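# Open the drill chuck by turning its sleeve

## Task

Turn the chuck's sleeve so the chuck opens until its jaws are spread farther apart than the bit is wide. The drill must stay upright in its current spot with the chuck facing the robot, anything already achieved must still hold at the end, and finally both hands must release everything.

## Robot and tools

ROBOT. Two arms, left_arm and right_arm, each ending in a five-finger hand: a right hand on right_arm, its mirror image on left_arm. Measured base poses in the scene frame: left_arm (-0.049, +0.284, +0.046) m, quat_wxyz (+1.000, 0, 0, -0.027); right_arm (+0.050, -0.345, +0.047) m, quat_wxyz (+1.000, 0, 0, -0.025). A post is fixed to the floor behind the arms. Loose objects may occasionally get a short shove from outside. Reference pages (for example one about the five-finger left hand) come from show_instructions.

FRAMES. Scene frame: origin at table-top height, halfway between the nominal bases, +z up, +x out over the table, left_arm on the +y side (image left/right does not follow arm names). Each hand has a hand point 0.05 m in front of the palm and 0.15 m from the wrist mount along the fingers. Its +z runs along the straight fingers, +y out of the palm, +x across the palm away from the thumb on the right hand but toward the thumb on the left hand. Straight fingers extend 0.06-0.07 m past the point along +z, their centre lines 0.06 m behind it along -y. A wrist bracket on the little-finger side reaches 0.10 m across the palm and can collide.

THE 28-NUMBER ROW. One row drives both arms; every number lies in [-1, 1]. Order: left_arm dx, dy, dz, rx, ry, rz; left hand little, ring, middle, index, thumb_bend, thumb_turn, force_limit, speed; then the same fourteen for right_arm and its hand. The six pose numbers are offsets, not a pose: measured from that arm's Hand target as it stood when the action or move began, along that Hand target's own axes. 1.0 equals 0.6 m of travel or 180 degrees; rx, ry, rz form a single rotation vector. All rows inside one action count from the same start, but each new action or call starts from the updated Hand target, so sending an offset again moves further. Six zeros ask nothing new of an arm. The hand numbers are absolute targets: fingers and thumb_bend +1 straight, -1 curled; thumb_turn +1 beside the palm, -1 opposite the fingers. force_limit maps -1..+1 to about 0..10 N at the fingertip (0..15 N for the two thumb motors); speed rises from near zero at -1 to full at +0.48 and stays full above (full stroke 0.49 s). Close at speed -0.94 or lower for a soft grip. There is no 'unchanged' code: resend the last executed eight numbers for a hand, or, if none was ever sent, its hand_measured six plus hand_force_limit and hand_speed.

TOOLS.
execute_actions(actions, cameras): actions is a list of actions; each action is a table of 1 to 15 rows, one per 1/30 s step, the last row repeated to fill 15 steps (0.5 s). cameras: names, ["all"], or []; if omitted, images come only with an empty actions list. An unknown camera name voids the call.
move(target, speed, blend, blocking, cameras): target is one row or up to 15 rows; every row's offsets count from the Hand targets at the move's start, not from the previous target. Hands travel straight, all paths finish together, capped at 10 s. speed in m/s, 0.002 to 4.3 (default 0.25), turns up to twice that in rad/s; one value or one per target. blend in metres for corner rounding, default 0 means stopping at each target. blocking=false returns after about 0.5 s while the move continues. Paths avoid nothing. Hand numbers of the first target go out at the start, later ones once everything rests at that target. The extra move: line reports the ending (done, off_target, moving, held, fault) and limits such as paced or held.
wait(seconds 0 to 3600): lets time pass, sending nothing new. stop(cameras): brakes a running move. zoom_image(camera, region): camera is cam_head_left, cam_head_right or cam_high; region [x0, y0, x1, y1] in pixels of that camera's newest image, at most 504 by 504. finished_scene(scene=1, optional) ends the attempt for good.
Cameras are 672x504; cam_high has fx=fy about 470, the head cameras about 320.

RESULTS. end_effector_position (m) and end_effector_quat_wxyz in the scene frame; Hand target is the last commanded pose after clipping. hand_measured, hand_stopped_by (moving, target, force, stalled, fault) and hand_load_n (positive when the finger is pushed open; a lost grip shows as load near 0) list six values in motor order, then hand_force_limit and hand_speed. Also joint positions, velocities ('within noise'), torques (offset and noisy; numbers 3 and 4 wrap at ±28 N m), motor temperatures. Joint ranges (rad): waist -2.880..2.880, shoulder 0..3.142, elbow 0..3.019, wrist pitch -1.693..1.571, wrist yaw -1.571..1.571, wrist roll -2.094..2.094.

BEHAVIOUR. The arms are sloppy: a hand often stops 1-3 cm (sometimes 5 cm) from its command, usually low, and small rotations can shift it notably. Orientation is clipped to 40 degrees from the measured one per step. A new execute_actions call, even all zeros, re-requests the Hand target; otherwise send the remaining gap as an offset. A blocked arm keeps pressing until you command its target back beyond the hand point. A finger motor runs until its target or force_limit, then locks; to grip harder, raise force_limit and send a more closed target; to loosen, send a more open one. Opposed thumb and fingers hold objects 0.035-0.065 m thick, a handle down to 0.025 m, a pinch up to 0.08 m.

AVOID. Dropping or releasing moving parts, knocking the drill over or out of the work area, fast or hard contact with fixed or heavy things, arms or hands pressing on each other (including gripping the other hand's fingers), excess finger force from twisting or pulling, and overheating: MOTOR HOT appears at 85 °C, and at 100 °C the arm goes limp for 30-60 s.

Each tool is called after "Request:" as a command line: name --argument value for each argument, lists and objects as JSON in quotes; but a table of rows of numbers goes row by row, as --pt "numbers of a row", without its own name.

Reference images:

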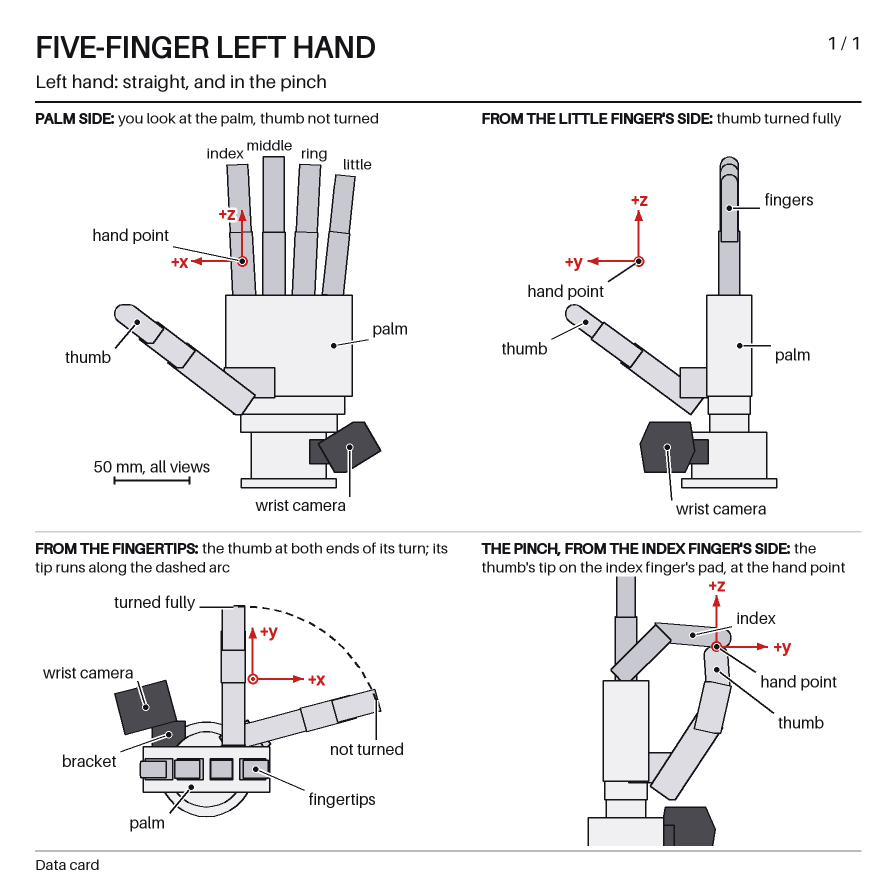

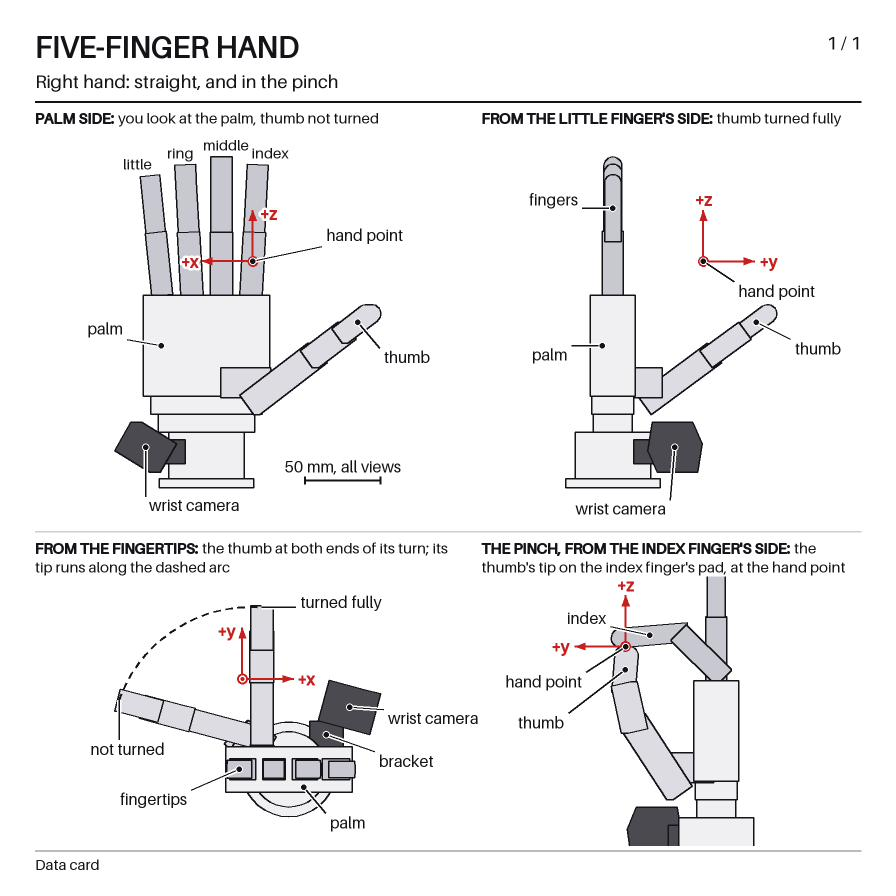

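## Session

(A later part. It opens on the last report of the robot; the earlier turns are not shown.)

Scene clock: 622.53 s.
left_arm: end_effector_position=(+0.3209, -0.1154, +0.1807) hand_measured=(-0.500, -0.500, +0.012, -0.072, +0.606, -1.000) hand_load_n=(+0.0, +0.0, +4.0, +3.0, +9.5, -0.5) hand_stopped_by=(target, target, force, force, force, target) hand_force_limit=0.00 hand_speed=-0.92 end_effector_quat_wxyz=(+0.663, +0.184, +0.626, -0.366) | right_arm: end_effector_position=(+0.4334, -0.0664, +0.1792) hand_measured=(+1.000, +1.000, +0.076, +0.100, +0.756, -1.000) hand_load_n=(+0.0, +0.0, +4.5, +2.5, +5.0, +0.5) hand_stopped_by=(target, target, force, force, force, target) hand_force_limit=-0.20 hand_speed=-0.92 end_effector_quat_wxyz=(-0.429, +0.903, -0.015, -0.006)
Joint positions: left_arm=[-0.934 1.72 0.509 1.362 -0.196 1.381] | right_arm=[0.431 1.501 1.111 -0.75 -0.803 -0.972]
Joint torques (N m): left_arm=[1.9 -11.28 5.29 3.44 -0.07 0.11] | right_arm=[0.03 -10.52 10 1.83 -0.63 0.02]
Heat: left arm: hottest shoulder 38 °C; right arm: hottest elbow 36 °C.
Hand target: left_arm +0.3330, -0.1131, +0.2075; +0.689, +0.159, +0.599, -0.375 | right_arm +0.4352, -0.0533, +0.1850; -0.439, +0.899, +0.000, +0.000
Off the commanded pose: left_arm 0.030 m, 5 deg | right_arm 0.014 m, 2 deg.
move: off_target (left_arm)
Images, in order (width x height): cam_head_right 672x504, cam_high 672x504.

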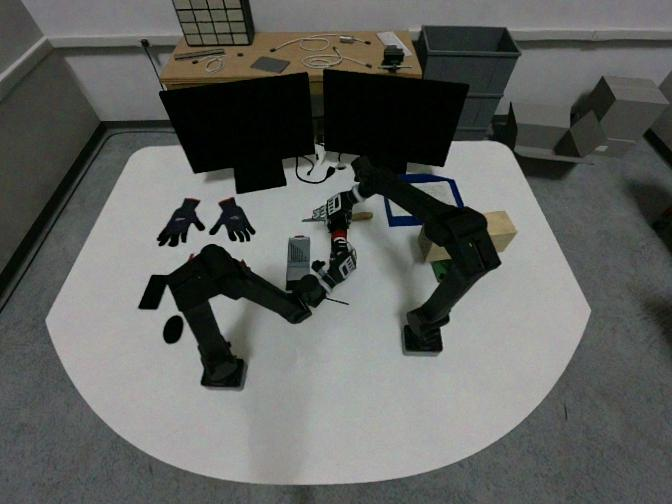

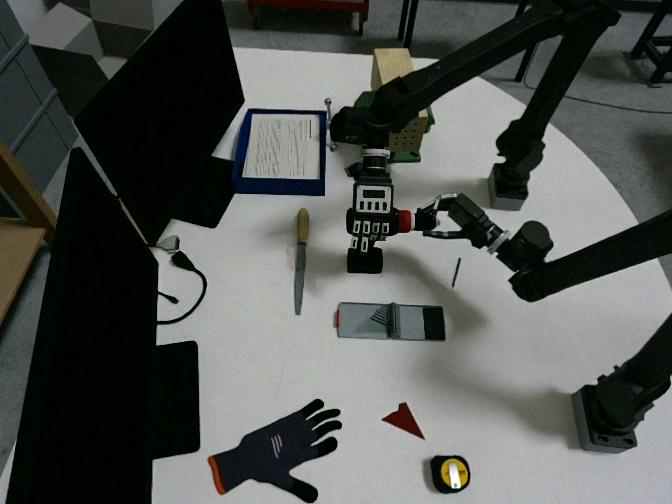

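Request:
move --target '[-0.011,-0.0064,0.0064,0,-0.0471,-0.0471,-0.5,-0.5,-0.65,-0.65,0.15,-1,0,-0.92,0,0,0,0,0,0,1,1,-0.4,-0.35,0.72,-1,-0.2,-0.92]' --speed 0.1 --cameras '["cam_high","cam_head_right"]'

Request:
zoom_image --camera "cam_high" --region '[400, 190, 480, 250]'

Request:
zoom_image --camera "cam_high" --region '[425, 210, 455, 235]'

Scene clock: 630.17 s.
left_arm: end_effector_position=(+0.3208, -0.1139, +0.1832) hand_measured=(-0.500, -0.500, +0.012, -0.072, +0.606, -1.000) hand_load_n=(+0.0, +0.0, +4.5, +3.0, +9.5, -2.0) hand_stopped_by=(target, target, force, force, force, target) hand_force_limit=0.00 hand_speed=-0.92 end_effector_quat_wxyz=(+0.667, +0.117, +0.605, -0.419) | right_arm: end_effector_position=(+0.4325, -0.0634, +0.1791) hand_measured=(+1.000, +1.000, +0.076, +0.100, +0.756, -1.000) hand_load_n=(-0.5, +0.0, +5.0, +3.0, +4.5, +0.0) hand_stopped_by=(target, target, force, force, force, target) hand_force_limit=-0.20 hand_speed=-0.92 end_effector_quat_wxyz=(-0.430, +0.903, -0.007, -0.004)
Joint positions: left_arm=[-0.934 1.785 0.509 1.526 -0.229 1.259] | right_arm=[0.438 1.501 1.111 -0.747 -0.803 -0.982]
Joint torques (N m): left_arm=[1.2 -12.04 5.87 3.1 -0.51 0.1] | right_arm=[-0.5 -11.05 10.04 1.73 -0.64 0]
Heat: left arm: hottest shoulder 38 °C; right arm: hottest elbow 36 °C.
Hand target: left_arm +0.3330, -0.1161, +0.2155; +0.702, +0.086, +0.557, -0.436 | right_arm +0.4352, -0.0533, +0.1850; -0.439, +0.899, +0.000, +0.000
Off the commanded pose: left_arm 0.035 m, 8 deg | right_arm 0.012 m, 1 deg.
joint sent to its limit (left arm) — joint 4 (wrist pitch), upper limit. The joint targets are off in position and orientation.
move: off_target (left_arm)
Images, in order (width x height): cam_head_right 672x504, cam_high 672x504.

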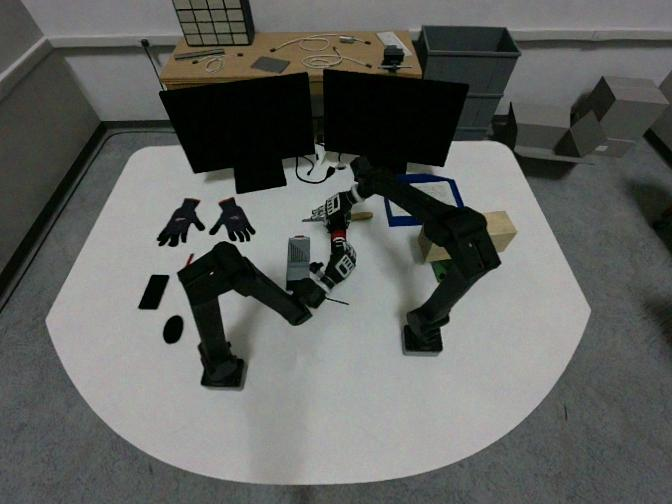

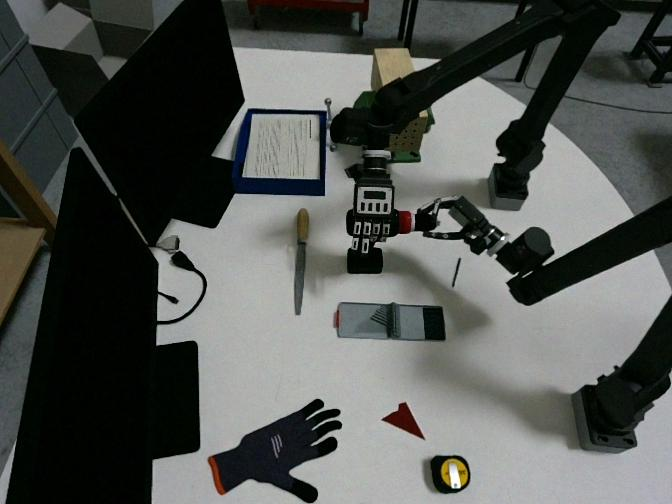

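Scaled by 6.300 from the camera's image (finer frame: 960x720).

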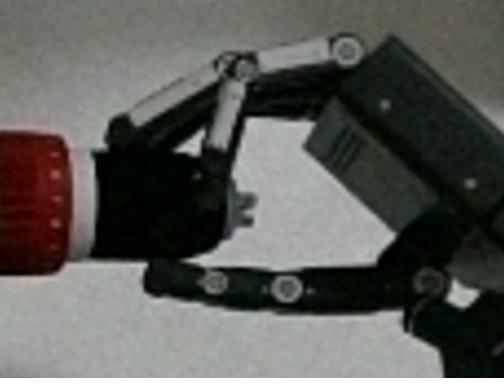

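Scaled by 16.800 from the camera's image (finer frame: 960x720).

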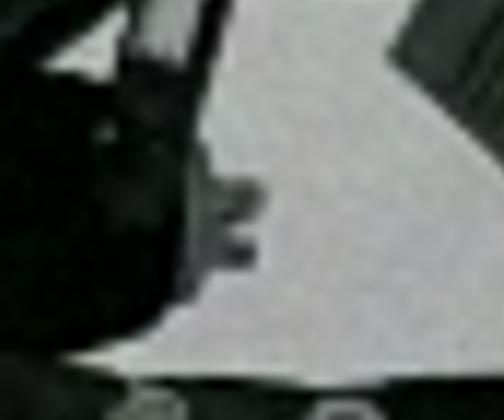

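Request:
execute_actions --actions '[[[0,0,0,0,0,0,-0.5,-0.5,0.3,0.3,0.8,-1,0,-0.7,0,0,0,0,0,0,1,1,-0.4,-0.35,0.72,-1,-0.2,-0.92]],[[0,0,0,0,0,0,-0.5,-0.5,0.5,0.5,1,-1,0,-0.6,0,0,0,0,0,0,1,1,-0.4,-0.35,0.72,-1,-0.2,-0.92]],[[0,0,0,0,0,0,-0.5,-0.5,0.5,0.5,1,-1,0,-0.6,0,0,0,0,0,0,1,1,-0.4,-0.35,0.72,-1,-0.2,-0.92]]]' --cameras '["cam_high","cam_head_right","cam_head_left"]'

Request:
zoom_image --camera "cam_high" --region '[400, 190, 480, 250]'

Request:
zoom_image --camera "cam_high" --region '[425, 210, 455, 235]'

Request:
zoom_image --camera "cam_head_right" --region '[325, 240, 355, 265]'

Request:
zoom_image --camera "cam_head_left" --region '[325, 240, 355, 265]'

Scene clock: 652.53 s.
left_arm: end_effector_position=(+0.3261, -0.1098, +0.1892) hand_measured=(-0.500, -0.500, +0.500, +0.500, +1.000, -1.000) hand_load_n=(+0.0, +0.0, +0.0, +0.0, +0.0, +0.5) hand_stopped_by=(target, target, target, target, target, target) hand_force_limit=0.00 hand_speed=-0.60 end_effector_quat_wxyz=(+0.676, +0.101, +0.599, -0.416) | right_arm: end_effector_position=(+0.4328, -0.0664, +0.1783) hand_measured=(+1.000, +1.000, +0.076, +0.100, +0.756, -1.000) hand_load_n=(+0.0, -0.5, +3.5, +3.0, +4.5, +0.5) hand_stopped_by=(target, target, force, force, force, target) hand_force_limit=-0.20 hand_speed=-0.92 end_effector_quat_wxyz=(-0.430, +0.903, -0.016, -0.007)
Joint positions: left_arm=[-0.931 1.785 0.517 1.542 -0.259 1.257] | right_arm=[0.431 1.501 1.108 -0.747 -0.805 -0.971]
Joint torques (N m): left_arm=[0.97 -12.04 5.42 2.47 0.1 0.12] | right_arm=[-0.26 -10.75 10.19 1.87 -0.62 0.02]
Heat: left arm: hottest shoulder 38 °C; right arm: hottest elbow 36 °C.
Hand target: left_arm +0.3330, -0.1161, +0.2155; +0.702, +0.086, +0.557, -0.436 | right_arm +0.4352, -0.0533, +0.1850; -0.439, +0.899, +0.000, +0.000
Off the commanded pose: left_arm 0.028 m, 6 deg | right_arm 0.015 m, 2 deg.
joint sent to its limit (left arm) — joint 4 (wrist pitch), upper limit. The joint targets are off in position and orientation.

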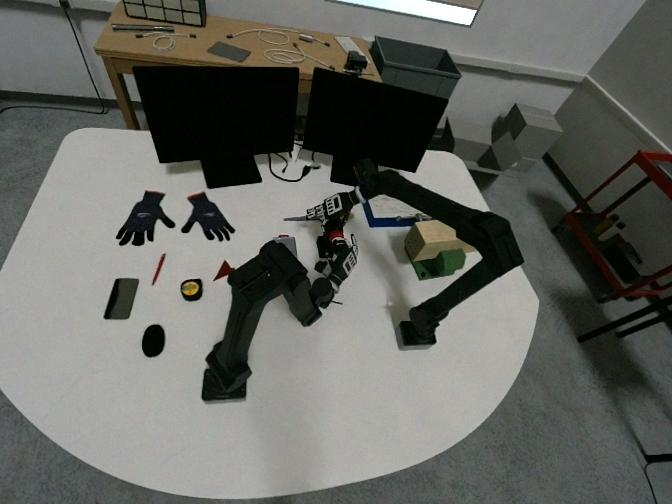

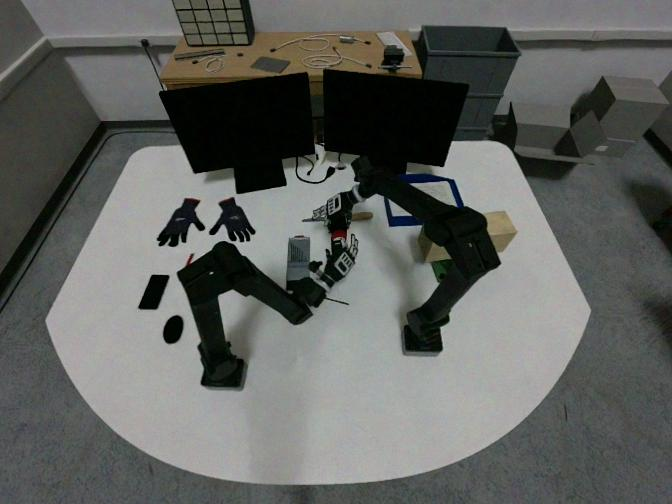

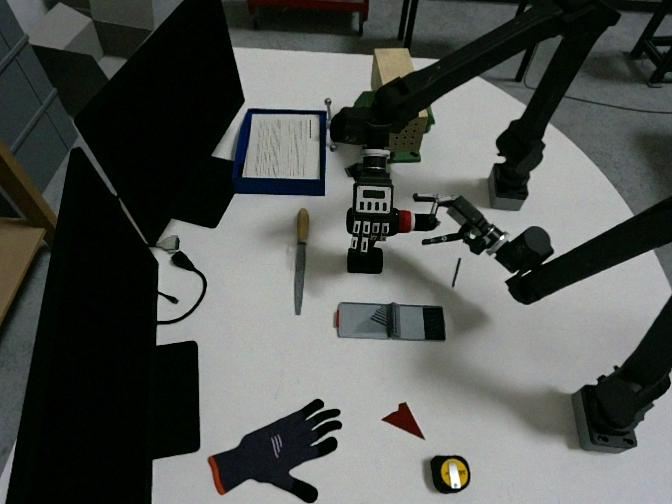

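Scaled by 6.300 from the camera's image (finer frame: 960x720).

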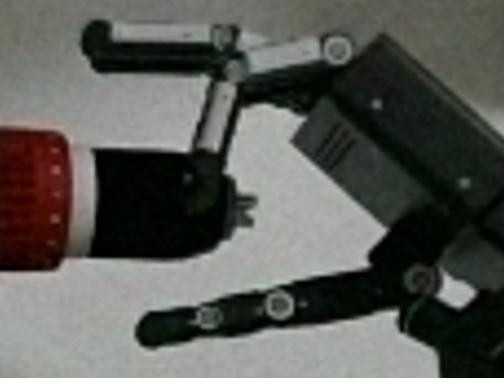

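Scaled by 16.800 from the camera's image (finer frame: 960x720).

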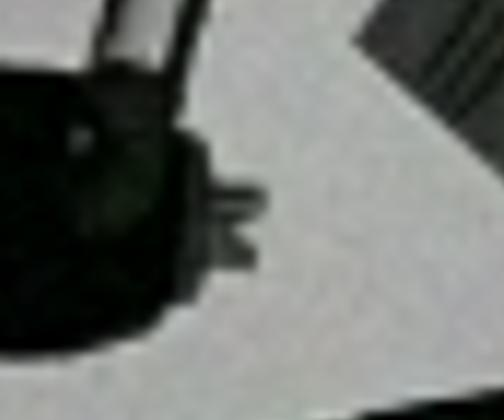

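Scaled by 16.800 from the camera's image (finer frame: 960x720).

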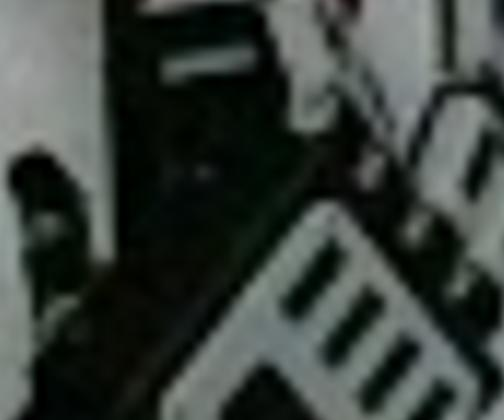

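Scaled by 16.800 from the camera's image (finer frame: 960x720).

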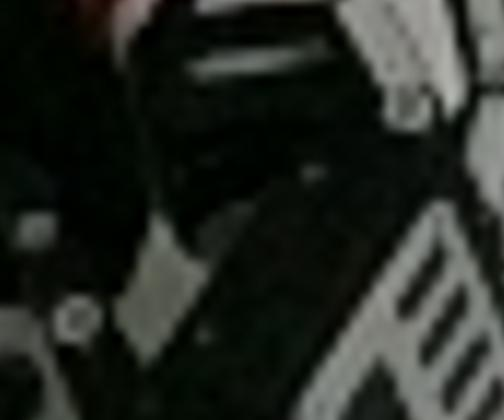

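Request:
move --pt "0.0172 0.0073 -0.0073 0 0.1218 0.1218 -0.5 -0.5 0.5 0.5 1 -1 0 -0.6 0 0 0 0 0 0 1 1 -0.4 -0.35 0.72 -1 -0.2 -0.92" --pt "0.023 0.0245 -0.0245 0 0.2396 0.2396 -0.5 -0.5 0.5 0.5 1 -1 0 -0.6 0 0 0 0 0 0 1 1 -0.4 -0.35 0.72 -1 -0.2 -0.92" --pt "0.0167 0.0342 -0.0342 0 0.3378 0.3378 -0.5 -0.5 0.5 0.5 1 -1 0 -0.6 0 0 0 0 0 0 1 1 -0.4 -0.35 0.72 -1 -0.2 -0.92" --speed 0.15 --blend 0.01 --cameras '["cam_high","cam_head_right","cam_head_left"]'

Request:
zoom_image --camera "cam_high" --region '[400, 190, 480, 250]'

Request:
zoom_image --camera "cam_head_right" --region '[310, 220, 370, 280]'

Request:
zoom_image --camera "cam_head_left" --region '[310, 220, 370, 280]'

Scene clock: 664.60 s.
left_arm: end_effector_position=(+0.3295, -0.0873, +0.1817) hand_measured=(-0.500, -0.500, +0.500, +0.500, +1.000, -1.000) hand_load_n=(+0.0, +0.0, +0.0, +0.0, +0.0, +0.0) hand_stopped_by=(target, target, target, target, target, target) hand_force_limit=0.00 hand_speed=-0.60 end_effector_quat_wxyz=(+0.451, +0.544, +0.705, +0.060) | right_arm: end_effector_position=(+0.4328, -0.0664, +0.1783) hand_measured=(+1.000, +1.000, +0.076, +0.100, +0.756, -1.000) hand_load_n=(+0.0, +0.0, +2.5, +3.5, +4.5, +3.0) hand_stopped_by=(target, target, force, force, force, target) hand_force_limit=-0.20 hand_speed=-0.92 end_effector_quat_wxyz=(-0.430, +0.903, -0.016, -0.007)
Joint positions: left_arm=[-0.986 1.437 0.773 -0.031 -0.41 2.039] | right_arm=[0.431 1.501 1.108 -0.747 -0.805 -0.971]
Joint torques (N m): left_arm=[-0.21 -9.7 9.46 0.1 -0.25 0.18] | right_arm=[-0.56 -10.64 10.19 1.73 -0.66 0]
Heat: left arm: hottest shoulder 38 °C; right arm: hottest elbow 37 °C.
Hand target: left_arm +0.3331, -0.0964, +0.1920; +0.455, +0.542, +0.704, +0.061 | right_arm +0.4352, -0.0533, +0.1850; -0.439, +0.899, +0.000, +0.000
Off the commanded pose: left_arm 0.014 m, 1 deg | right_arm 0.015 m, 2 deg.
move: off_target (left_arm)

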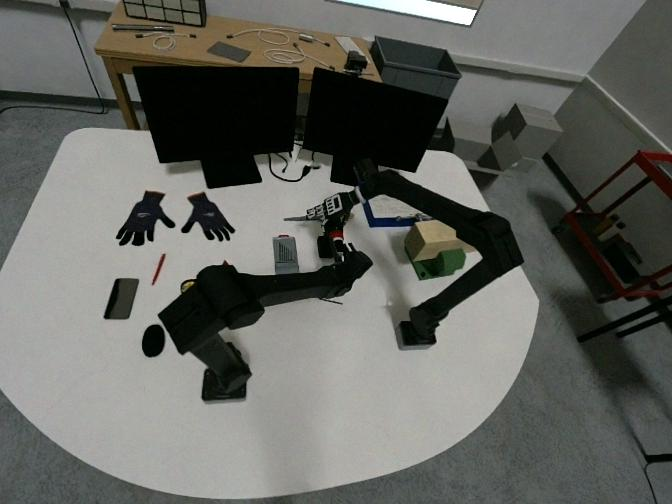

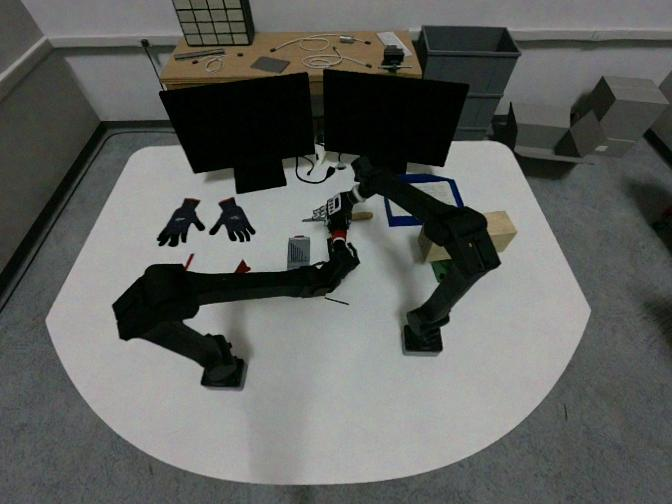

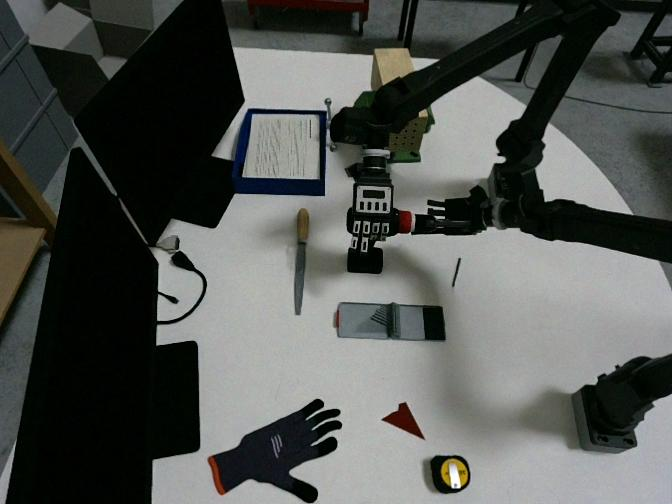

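Scaled by 6.300 from the camera's image (finer frame: 960x720).

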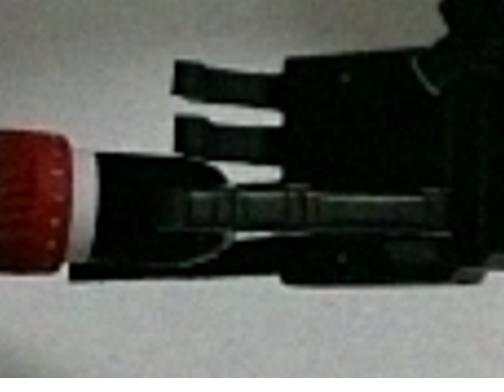

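Scaled by 8.400 from the camera's image (finer frame: 960x720).

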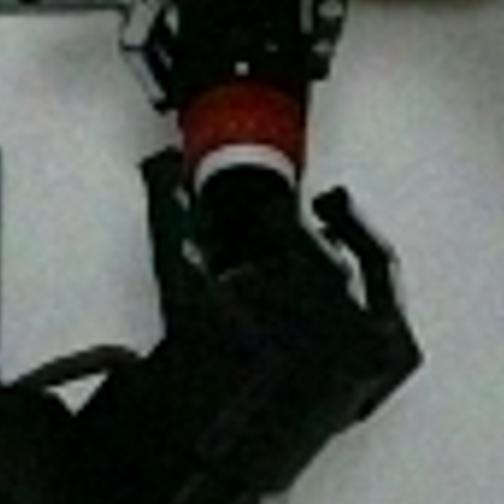

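Scaled by 8.400 from the camera's image (finer frame: 960x720).

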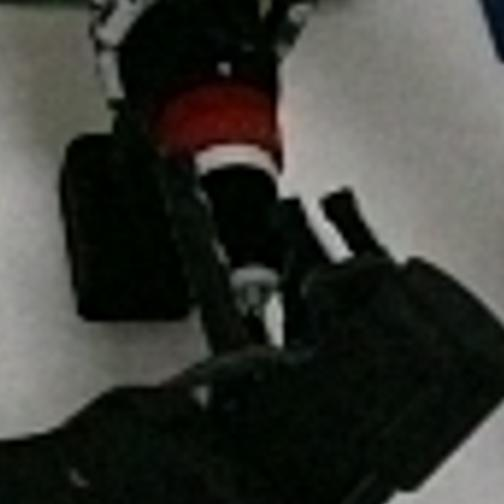

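Request:
move --target '[0.0097,-0.023,0.009,0,0,0,-0.5,-0.5,0.5,0.5,1,-1,0,-0.6,0,0,0,0,0,0,1,1,-0.4,-0.35,0.72,-1,-0.2,-0.92]' --speed 0.06

Scene clock: 669.10 s.
left_arm: end_effector_position=(+0.3224, -0.0934, +0.1723) hand_measured=(-0.500, -0.500, +0.500, +0.500, +1.000, -1.000) hand_load_n=(+0.0, -0.5, +0.0, +0.0, +0.0, +0.0) hand_stopped_by=(target, target, target, target, target, target) hand_force_limit=0.00 hand_speed=-0.60 end_effector_quat_wxyz=(+0.444, +0.554, +0.702, +0.064) | right_arm: end_effector_position=(+0.4328, -0.0664, +0.1783) hand_measured=(+1.000, +1.000, +0.076, +0.100, +0.756, -1.000) hand_load_n=(+0.0, -0.5, +2.5, +3.5, +4.5, +2.5) hand_stopped_by=(target, target, force, force, force, target) hand_force_limit=-0.20 hand_speed=-0.92 end_effector_quat_wxyz=(-0.430, +0.903, -0.016, -0.007)
Joint positions: left_arm=[-1.008 1.458 0.773 -0.031 -0.423 2.039] | right_arm=[0.431 1.501 1.108 -0.747 -0.805 -0.971]
Joint torques (N m): left_arm=[0.21 -9.35 8.06 1.63 -0.29 0.04] | right_arm=[-0.26 -10.87 10.22 1.78 -0.64 -0.01]
Heat: left arm: hottest shoulder 38 °C; right arm: hottest elbow 37 °C.
Hand target: left_arm +0.3271, -0.0994, +0.1775; +0.455, +0.542, +0.704, +0.061 | right_arm +0.4352, -0.0533, +0.1850; -0.439, +0.899, +0.000, +0.000
Off the commanded pose: left_arm 0.009 m, 2 deg | right_arm 0.015 m, 2 deg.
move: done

Request:
move --target '[0.012,-0.0021,0.0021,0,0,0,-0.5,-0.5,0.5,0.5,1,-1,0,-0.6,0,0,0,0,0,0,1,1,-0.4,-0.35,0.72,-1,-0.2,-0.92]' --speed 0.06 --cameras '["cam_high","cam_head_right","cam_head_left"]'

Request:
zoom_image --camera "cam_high" --region '[400, 190, 480, 250]'

Request:
zoom_image --camera "cam_head_right" --region '[310, 220, 370, 280]'

Request:
zoom_image --camera "cam_head_left" --region '[310, 220, 370, 280]'

Scene clock: 675.73 s.
left_arm: end_effector_position=(+0.3226, -0.0939, +0.1729) hand_measured=(-0.500, -0.500, +0.500, +0.500, +1.000, -1.000) hand_load_n=(+0.0, -0.5, +0.0, +0.0, +0.0, +0.0) hand_stopped_by=(target, target, target, target, target, target) hand_force_limit=0.00 hand_speed=-0.60 end_effector_quat_wxyz=(+0.447, +0.552, +0.701, +0.062) | right_arm: end_effector_position=(+0.4328, -0.0664, +0.1783) hand_measured=(+1.000, +1.000, +0.076, +0.100, +0.756, -1.000) hand_load_n=(+0.0, +0.0, +2.5, +3.5, +4.5, +2.0) hand_stopped_by=(target, target, force, force, force, target) hand_force_limit=-0.20 hand_speed=-0.92 end_effector_quat_wxyz=(-0.430, +0.903, -0.016, -0.007)
Joint positions: left_arm=[-1.008 1.458 0.77 -0.018 -0.423 2.039] | right_arm=[0.431 1.501 1.108 -0.747 -0.805 -0.971]
Joint torques (N m): left_arm=[0.73 -9.47 6.91 1.95 -0.14 0.09] | right_arm=[-0.38 -11.05 10.26 1.77 -0.62 -0.01]
Heat: left arm: hottest shoulder 38 °C; right arm: hottest elbow 37 °C.
Hand target: left_arm +0.3271, -0.0945, +0.1719; +0.455, +0.542, +0.704, +0.061 | right_arm +0.4352, -0.0533, +0.1850; -0.439, +0.899, +0.000, +0.000
Off the commanded pose: left_arm 0.005 m, 1 deg | right_arm 0.015 m, 2 deg.
move: done

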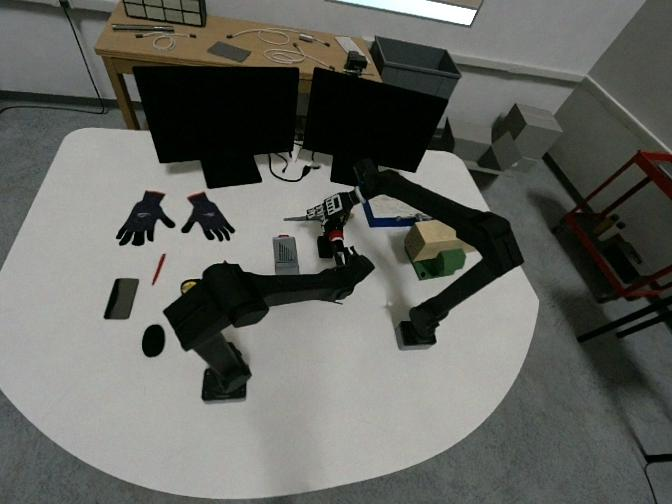

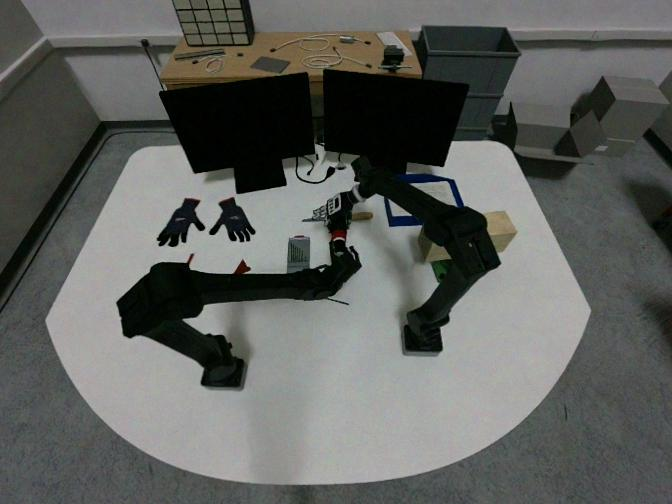

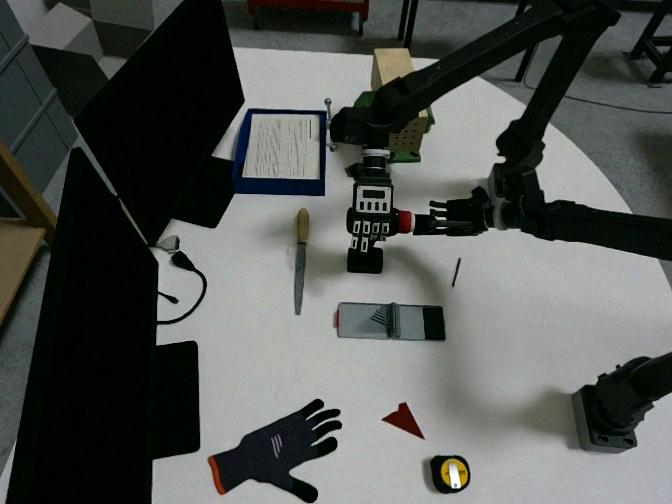

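Scaled by 6.300 from the camera's image (finer frame: 960x720).

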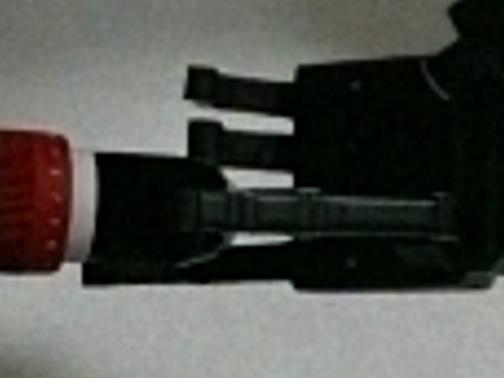

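Scaled by 8.400 from the camera's image (finer frame: 960x720).

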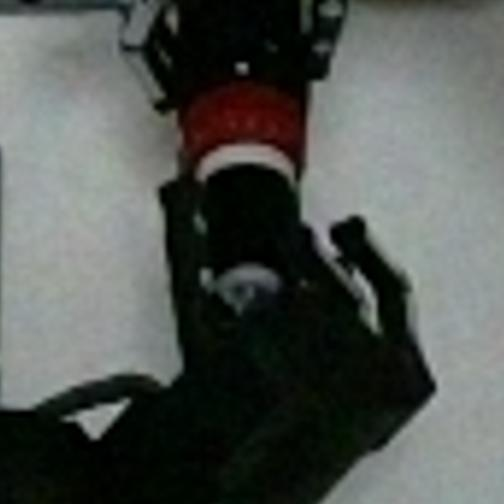

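Scaled by 8.400 from the camera's image (finer frame: 960x720).

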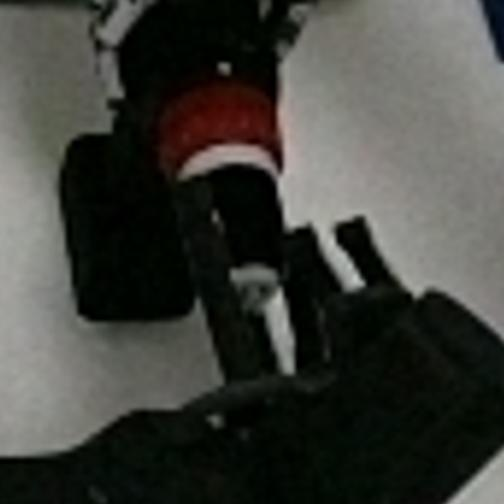

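Request:
execute_actions --actions '[[[0,0,0,0,0,0,-0.5,-0.5,0.2,0.2,0.8,-1,-0.6,-0.5,0,0,0,0,0,0,1,1,-0.4,-0.35,0.72,-1,-0.2,-0.92]],[[0,0,0,0,0,0,-0.5,-0.5,-0.6,-0.6,0.1,-1,-0.7,-0.92,0,0,0,0,0,0,1,1,-0.4,-0.35,0.72,-1,-0.2,-0.92]],[[0,0,0,0,0,0,-0.5,-0.5,-0.6,-0.6,0.1,-1,-0.7,-0.92,0,0,0,0,0,0,1,1,-0.4,-0.35,0.72,-1,-0.2,-0.92]],[[0,0,0,0,0,0,-0.5,-0.5,-0.6,-0.6,0.1,-1,-0.7,-0.92,0,0,0,0,0,0,1,1,-0.4,-0.35,0.72,-1,-0.2,-0.92]],[[0,0,0,0,0,0,-0.5,-0.5,-0.6,-0.6,0.1,-1,-0.7,-0.92,0,0,0,0,0,0,1,1,-0.4,-0.35,0.72,-1,-0.2,-0.92]]]'

Scene clock: 683.73 s.
left_arm: end_effector_position=(+0.3226, -0.0939, +0.1714) hand_measured=(-0.500, -0.500, +0.052, -0.038, +0.632, -1.000) hand_load_n=(+0.0, -0.5, +0.5, +2.0, +2.0, +0.0) hand_stopped_by=(target, target, force, force, force, target) hand_force_limit=-0.70 hand_speed=-0.92 end_effector_quat_wxyz=(+0.446, +0.553, +0.701, +0.063) | right_arm: end_effector_position=(+0.4328, -0.0664, +0.1783) hand_measured=(+1.000, +1.000, +0.076, +0.100, +0.756, -1.000) hand_load_n=(+0.0, +0.0, +2.5, +4.0, +4.5, +2.5) hand_stopped_by=(target, target, force, force, force, target) hand_force_limit=-0.20 hand_speed=-0.92 end_effector_quat_wxyz=(-0.430, +0.903, -0.016, -0.007)
Joint positions: left_arm=[-1.008 1.461 0.77 -0.018 -0.423 2.039] | right_arm=[0.431 1.501 1.108 -0.747 -0.805 -0.971]
Joint torques (N m): left_arm=[0.85 -9.52 6.94 1.95 -0.13 0.09] | right_arm=[-0.38 -10.64 10.29 1.66 -0.64 0.01]
Heat: left arm: hottest shoulder 38 °C; right arm: hottest elbow 37 °C.
Hand target: left_arm +0.3271, -0.0945, +0.1719; +0.455, +0.542, +0.704, +0.061 | right_arm +0.4352, -0.0533, +0.1850; -0.439, +0.899, +0.000, +0.000
Off the commanded pose: left_arm 0.005 m, 2 deg | right_arm 0.015 m, 2 deg.

Same grip values as before. Firm it up.

Request:
execute_actions --actions '[[[0,0,0,0,0,0,-0.5,-0.5,-0.65,-0.65,0.15,-1,0.1,-0.92,0,0,0,0,0,0,1,1,-0.4,-0.35,0.72,-1,-0.2,-0.92]],[[0,0,0,0,0,0,-0.5,-0.5,-0.65,-0.65,0.15,-1,0.1,-0.92,0,0,0,0,0,0,1,1,-0.4,-0.35,0.72,-1,-0.2,-0.92]]]' --cameras '["cam_high"]'

Request:
zoom_image --camera "cam_high" --region '[380, 190, 480, 250]'

Scene clock: 688.00 s.
left_arm: end_effector_position=(+0.3226, -0.0939, +0.1707) hand_measured=(-0.500, -0.500, +0.016, -0.066, +0.598, -1.000) hand_load_n=(+0.0, -0.5, +5.5, +5.5, +8.0, +0.5) hand_stopped_by=(target, target, force, force, force, target) hand_force_limit=0.10 hand_speed=-0.92 end_effector_quat_wxyz=(+0.445, +0.553, +0.701, +0.063) | right_arm: end_effector_position=(+0.4328, -0.0664, +0.1783) hand_measured=(+1.000, +1.000, +0.076, +0.100, +0.756, -1.000) hand_load_n=(+0.0, +0.0, +2.5, +4.0, +4.0, +3.0) hand_stopped_by=(target, target, force, force, force, target) hand_force_limit=-0.20 hand_speed=-0.92 end_effector_quat_wxyz=(-0.430, +0.903, -0.016, -0.007)
Joint positions: left_arm=[-1.008 1.463 0.77 -0.018 -0.423 2.039] | right_arm=[0.431 1.501 1.108 -0.747 -0.805 -0.971]
Joint torques (N m): left_arm=[0.73 -9.64 6.93 1.91 -0.13 0.09] | right_arm=[-0.21 -10.75 10.21 1.72 -0.61 -0.01]
Heat: left arm: hottest shoulder 38 °C; right arm: hottest elbow 37 °C.
Hand target: left_arm +0.3271, -0.0945, +0.1719; +0.455, +0.542, +0.704, +0.061 | right_arm +0.4352, -0.0533, +0.1850; -0.439, +0.899, +0.000, +0.000
Off the commanded pose: left_arm 0.005 m, 2 deg | right_arm 0.015 m, 2 deg.

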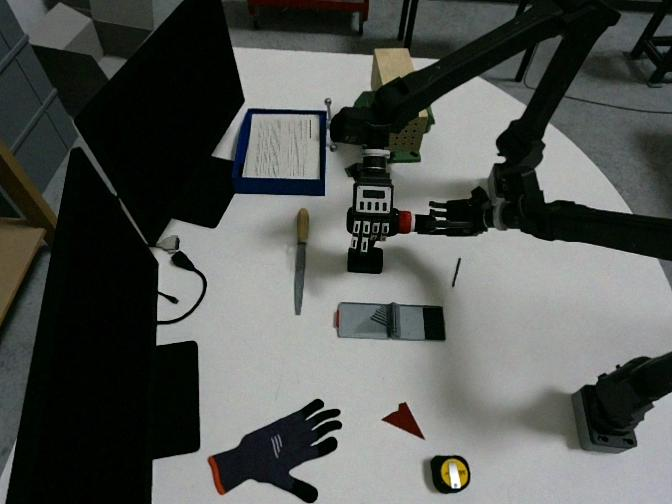

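Scaled by 5.040 from the camera's image (finer frame: 960x720).

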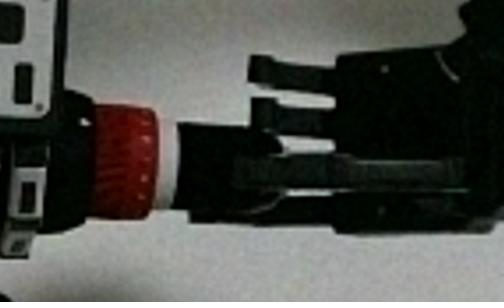

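Request:
move --target '[-0.0096,-0.0047,0.0047,0,-0.0589,-0.0589,-0.5,-0.5,-0.65,-0.65,0.15,-1,0.1,-0.92,0,0,0,0,0,0,1,1,-0.4,-0.35,0.72,-1,-0.2,-0.92]' --speed 0.1 --cameras '["cam_high"]'

Request:
zoom_image --camera "cam_high" --region '[380, 190, 480, 250]'

Scene clock: 701.50 s.
left_arm: end_effector_position=(+0.3234, -0.0991, +0.1701) hand_measured=(-0.500, -0.500, +0.016, -0.066, +0.598, -1.000) hand_load_n=(+0.5, +0.0, +5.0, +3.0, +9.5, +0.0) hand_stopped_by=(target, target, force, force, force, target) hand_force_limit=0.10 hand_speed=-0.92 end_effector_quat_wxyz=(+0.513, +0.495, +0.702, -0.013) | right_arm: end_effector_position=(+0.4328, -0.0664, +0.1783) hand_measured=(+1.000, +1.000, +0.076, +0.100, +0.756, -1.000) hand_load_n=(+0.0, +0.0, +2.5, +3.5, +4.5, +1.5) hand_stopped_by=(target, target, force, force, force, target) hand_force_limit=-0.20 hand_speed=-0.92 end_effector_quat_wxyz=(-0.430, +0.903, -0.016, -0.007)
Joint positions: left_arm=[-0.991 1.463 0.686 0.247 -0.355 1.958] | right_arm=[0.431 1.501 1.108 -0.747 -0.805 -0.971]
Joint torques (N m): left_arm=[2.08 -9.64 6.58 2.18 0.37 -0.14] | right_arm=[-0.38 -10.52 10.19 1.77 -0.62 0]
Heat: left arm: hottest shoulder 38 °C; right arm: hottest elbow 37 °C.
Hand target: left_arm +0.3271, -0.1015, +0.1720; +0.521, +0.478, +0.706, -0.031 | right_arm +0.4352, -0.0533, +0.1850; -0.439, +0.899, +0.000, +0.000
Off the commanded pose: left_arm 0.005 m, 3 deg | right_arm 0.015 m, 2 deg.
move: off_target (left_arm)

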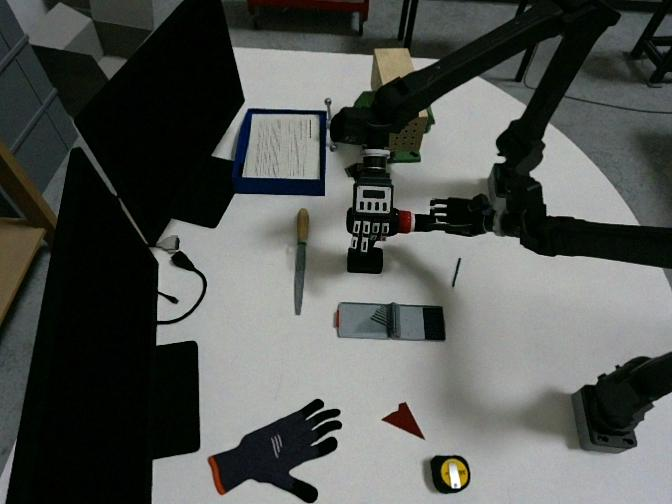

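Scaled by 5.040 from the camera's image (finer frame: 960x720).

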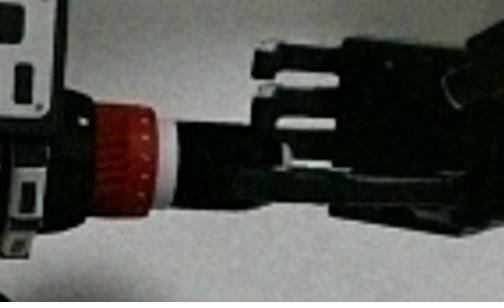

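Request:
move --pt "-0.01 -0.002 0.002 0 -0.0589 -0.0589 -0.5 -0.5 -0.65 -0.65 0.15 -1 0.1 -0.92 0 0 0 0 0 0 1 1 -0.4 -0.35 0.72 -1 -0.2 -0.92" --pt "-0.0203 -0.0033 0.0033 0 -0.1178 -0.1178 -0.5 -0.5 -0.65 -0.65 0.15 -1 0.1 -0.92 0 0 0 0 0 0 1 1 -0.4 -0.35 0.72 -1 -0.2 -0.92" --speed 0.1 --blend 0.005 --cameras '["cam_high"]'

Request:
zoom_image --camera "cam_high" --region '[380, 190, 480, 250]'

Scene clock: 709.83 s.
left_arm: end_effector_position=(+0.3229, -0.1079, +0.1736) hand_measured=(-0.500, -0.500, +0.016, -0.066, +0.598, -1.000) hand_load_n=(+0.0, +0.0, +5.0, +3.5, +9.5, +0.0) hand_stopped_by=(target, target, force, force, force, target) hand_force_limit=0.10 hand_speed=-0.92 end_effector_quat_wxyz=(+0.619, +0.345, +0.678, -0.194) | right_arm: end_effector_position=(+0.4328, -0.0664, +0.1783) hand_measured=(+1.000, +1.000, +0.076, +0.100, +0.756, -1.000) hand_load_n=(+0.0, +0.0, +3.0, +3.0, +4.0, +1.0) hand_stopped_by=(target, target, force, force, force, target) hand_force_limit=-0.20 hand_speed=-0.92 end_effector_quat_wxyz=(-0.430, +0.903, -0.016, -0.007)
Joint positions: left_arm=[-0.954 1.547 0.552 0.831 -0.231 1.699] | right_arm=[0.431 1.501 1.108 -0.747 -0.805 -0.971]
Joint torques (N m): left_arm=[2.14 -9.05 5.83 2.66 0.26 -0.12] | right_arm=[-0.26 -10.64 10.3 1.66 -0.62 -0.01]
Heat: left arm: hottest shoulder 38 °C; right arm: hottest elbow 37 °C.
Hand target: left_arm +0.3271, -0.1115, +0.1795; +0.627, +0.327, +0.674, -0.213 | right_arm +0.4352, -0.0533, +0.1850; -0.439, +0.899, +0.000, +0.000
Off the commanded pose: left_arm 0.008 m, 3 deg | right_arm 0.015 m, 2 deg.
move: off_target (left_arm)

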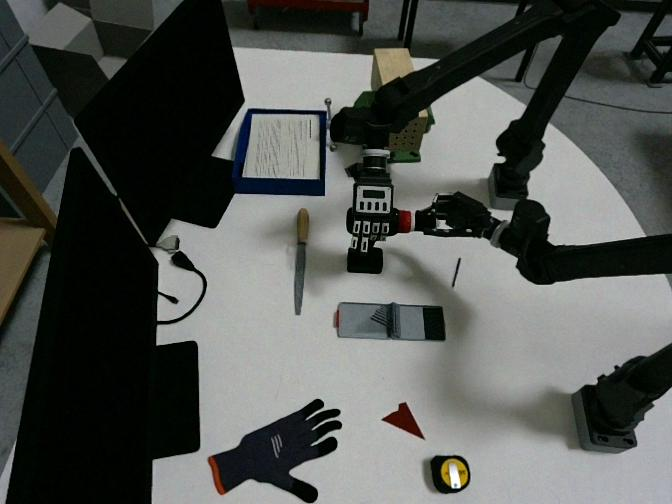

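Scaled by 5.040 from the camera's image (finer frame: 960x720).

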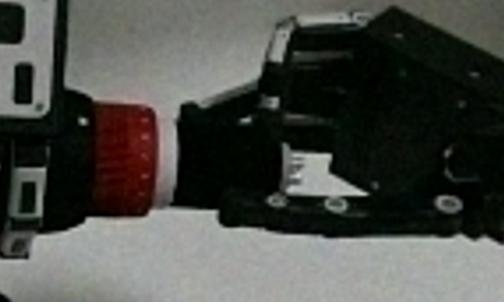

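Request:
move --pt "-0.0122 -0.0045 0.0045 0 -0.0589 -0.0589 -0.5 -0.5 -0.65 -0.65 0.15 -1 0.1 -0.92 0 0 0 0 0 0 1 1 -0.4 -0.35 0.72 -1 -0.2 -0.92" --pt "-0.0293 -0.0053 0.0053 0 -0.1257 -0.1257 -0.5 -0.5 -0.65 -0.65 0.15 -1 0.1 -0.92 0 0 0 0 0 0 1 1 -0.4 -0.35 0.72 -1 -0.2 -0.92" --speed 0.1 --blend 0.005 --cameras '["cam_high"]'

Request:
zoom_image --camera "cam_high" --region '[380, 190, 480, 250]'

Request:
zoom_image --camera "cam_high" --region '[425, 210, 455, 235]'

Scene clock: 719.80 s.
left_arm: end_effector_position=(+0.3221, -0.1150, +0.1803) hand_measured=(-0.500, -0.500, +0.016, -0.066, +0.600, -1.000) hand_load_n=(+0.0, -0.5, +5.0, +4.0, +9.5, +0.0) hand_stopped_by=(target, target, force, force, force, target) hand_force_limit=0.10 hand_speed=-0.92 end_effector_quat_wxyz=(+0.682, +0.160, +0.609, -0.373) | right_arm: end_effector_position=(+0.4328, -0.0664, +0.1783) hand_measured=(+1.000, +1.000, +0.076, +0.100, +0.756, -1.000) hand_load_n=(+0.0, +0.0, +3.5, +3.0, +4.5, +0.0) hand_stopped_by=(target, target, force, force, force, target) hand_force_limit=-0.20 hand_speed=-0.92 end_effector_quat_wxyz=(-0.430, +0.903, -0.016, -0.007)
Joint positions: left_arm=[-0.945 1.786 0.518 1.483 -0.236 1.378] | right_arm=[0.431 1.501 1.108 -0.747 -0.805 -0.971]
Joint torques (N m): left_arm=[1.85 -10.64 4.7 2.82 0.06 -0.01] | right_arm=[-0.15 -10.58 10.26 1.77 -0.61 0]
Heat: left arm: hottest shoulder 38 °C; right arm: hottest elbow 37 °C.
Hand target: left_arm +0.3271, -0.1190, +0.1961; +0.693, +0.141, +0.589, -0.391 | right_arm +0.4352, -0.0533, +0.1850; -0.439, +0.899, +0.000, +0.000
Off the commanded pose: left_arm 0.017 m, 4 deg | right_arm 0.015 m, 2 deg.
move: off_target (left_arm)

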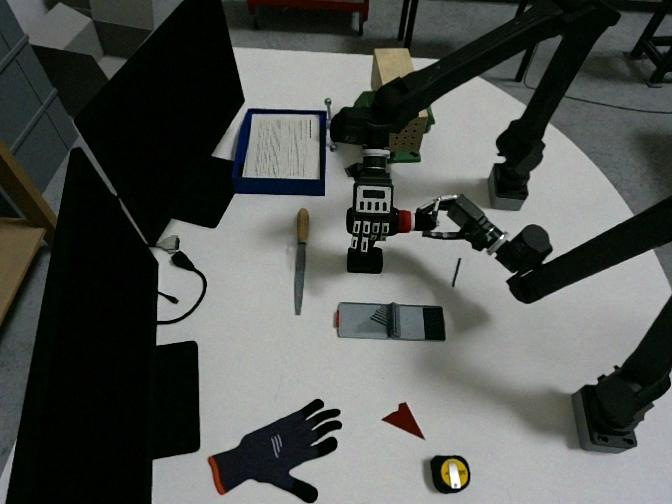

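Scaled by 5.040 from the camera's image (finer frame: 960x720).

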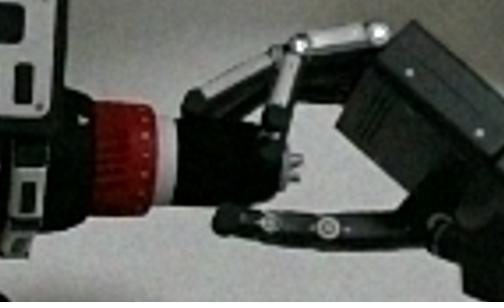

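Scaled by 16.800 from the camera's image (finer frame: 960x720).

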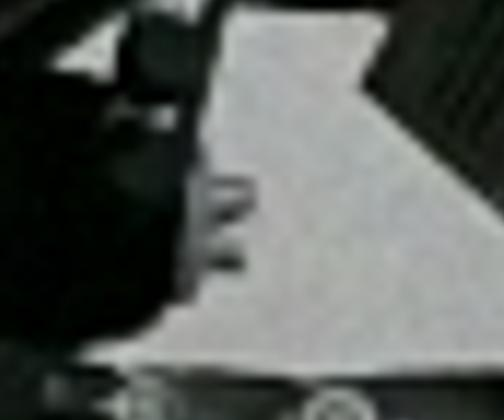

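Request:
zoom_image --camera "cam_high" --region '[445, 250, 475, 290]'

Request:
zoom_image --camera "cam_head_right" --region '[320, 235, 360, 270]'

Scaled by 12.600 from the camera's image (finer frame: 960x720).

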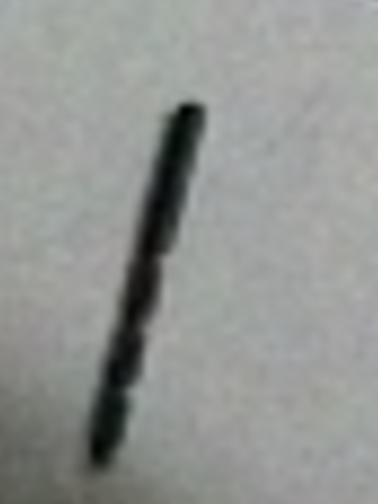

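This scene's latest camera images include none from cam_head_right. They are from: cam_high. cam_head_right's image comes with the result of a call that names it in "cameras".


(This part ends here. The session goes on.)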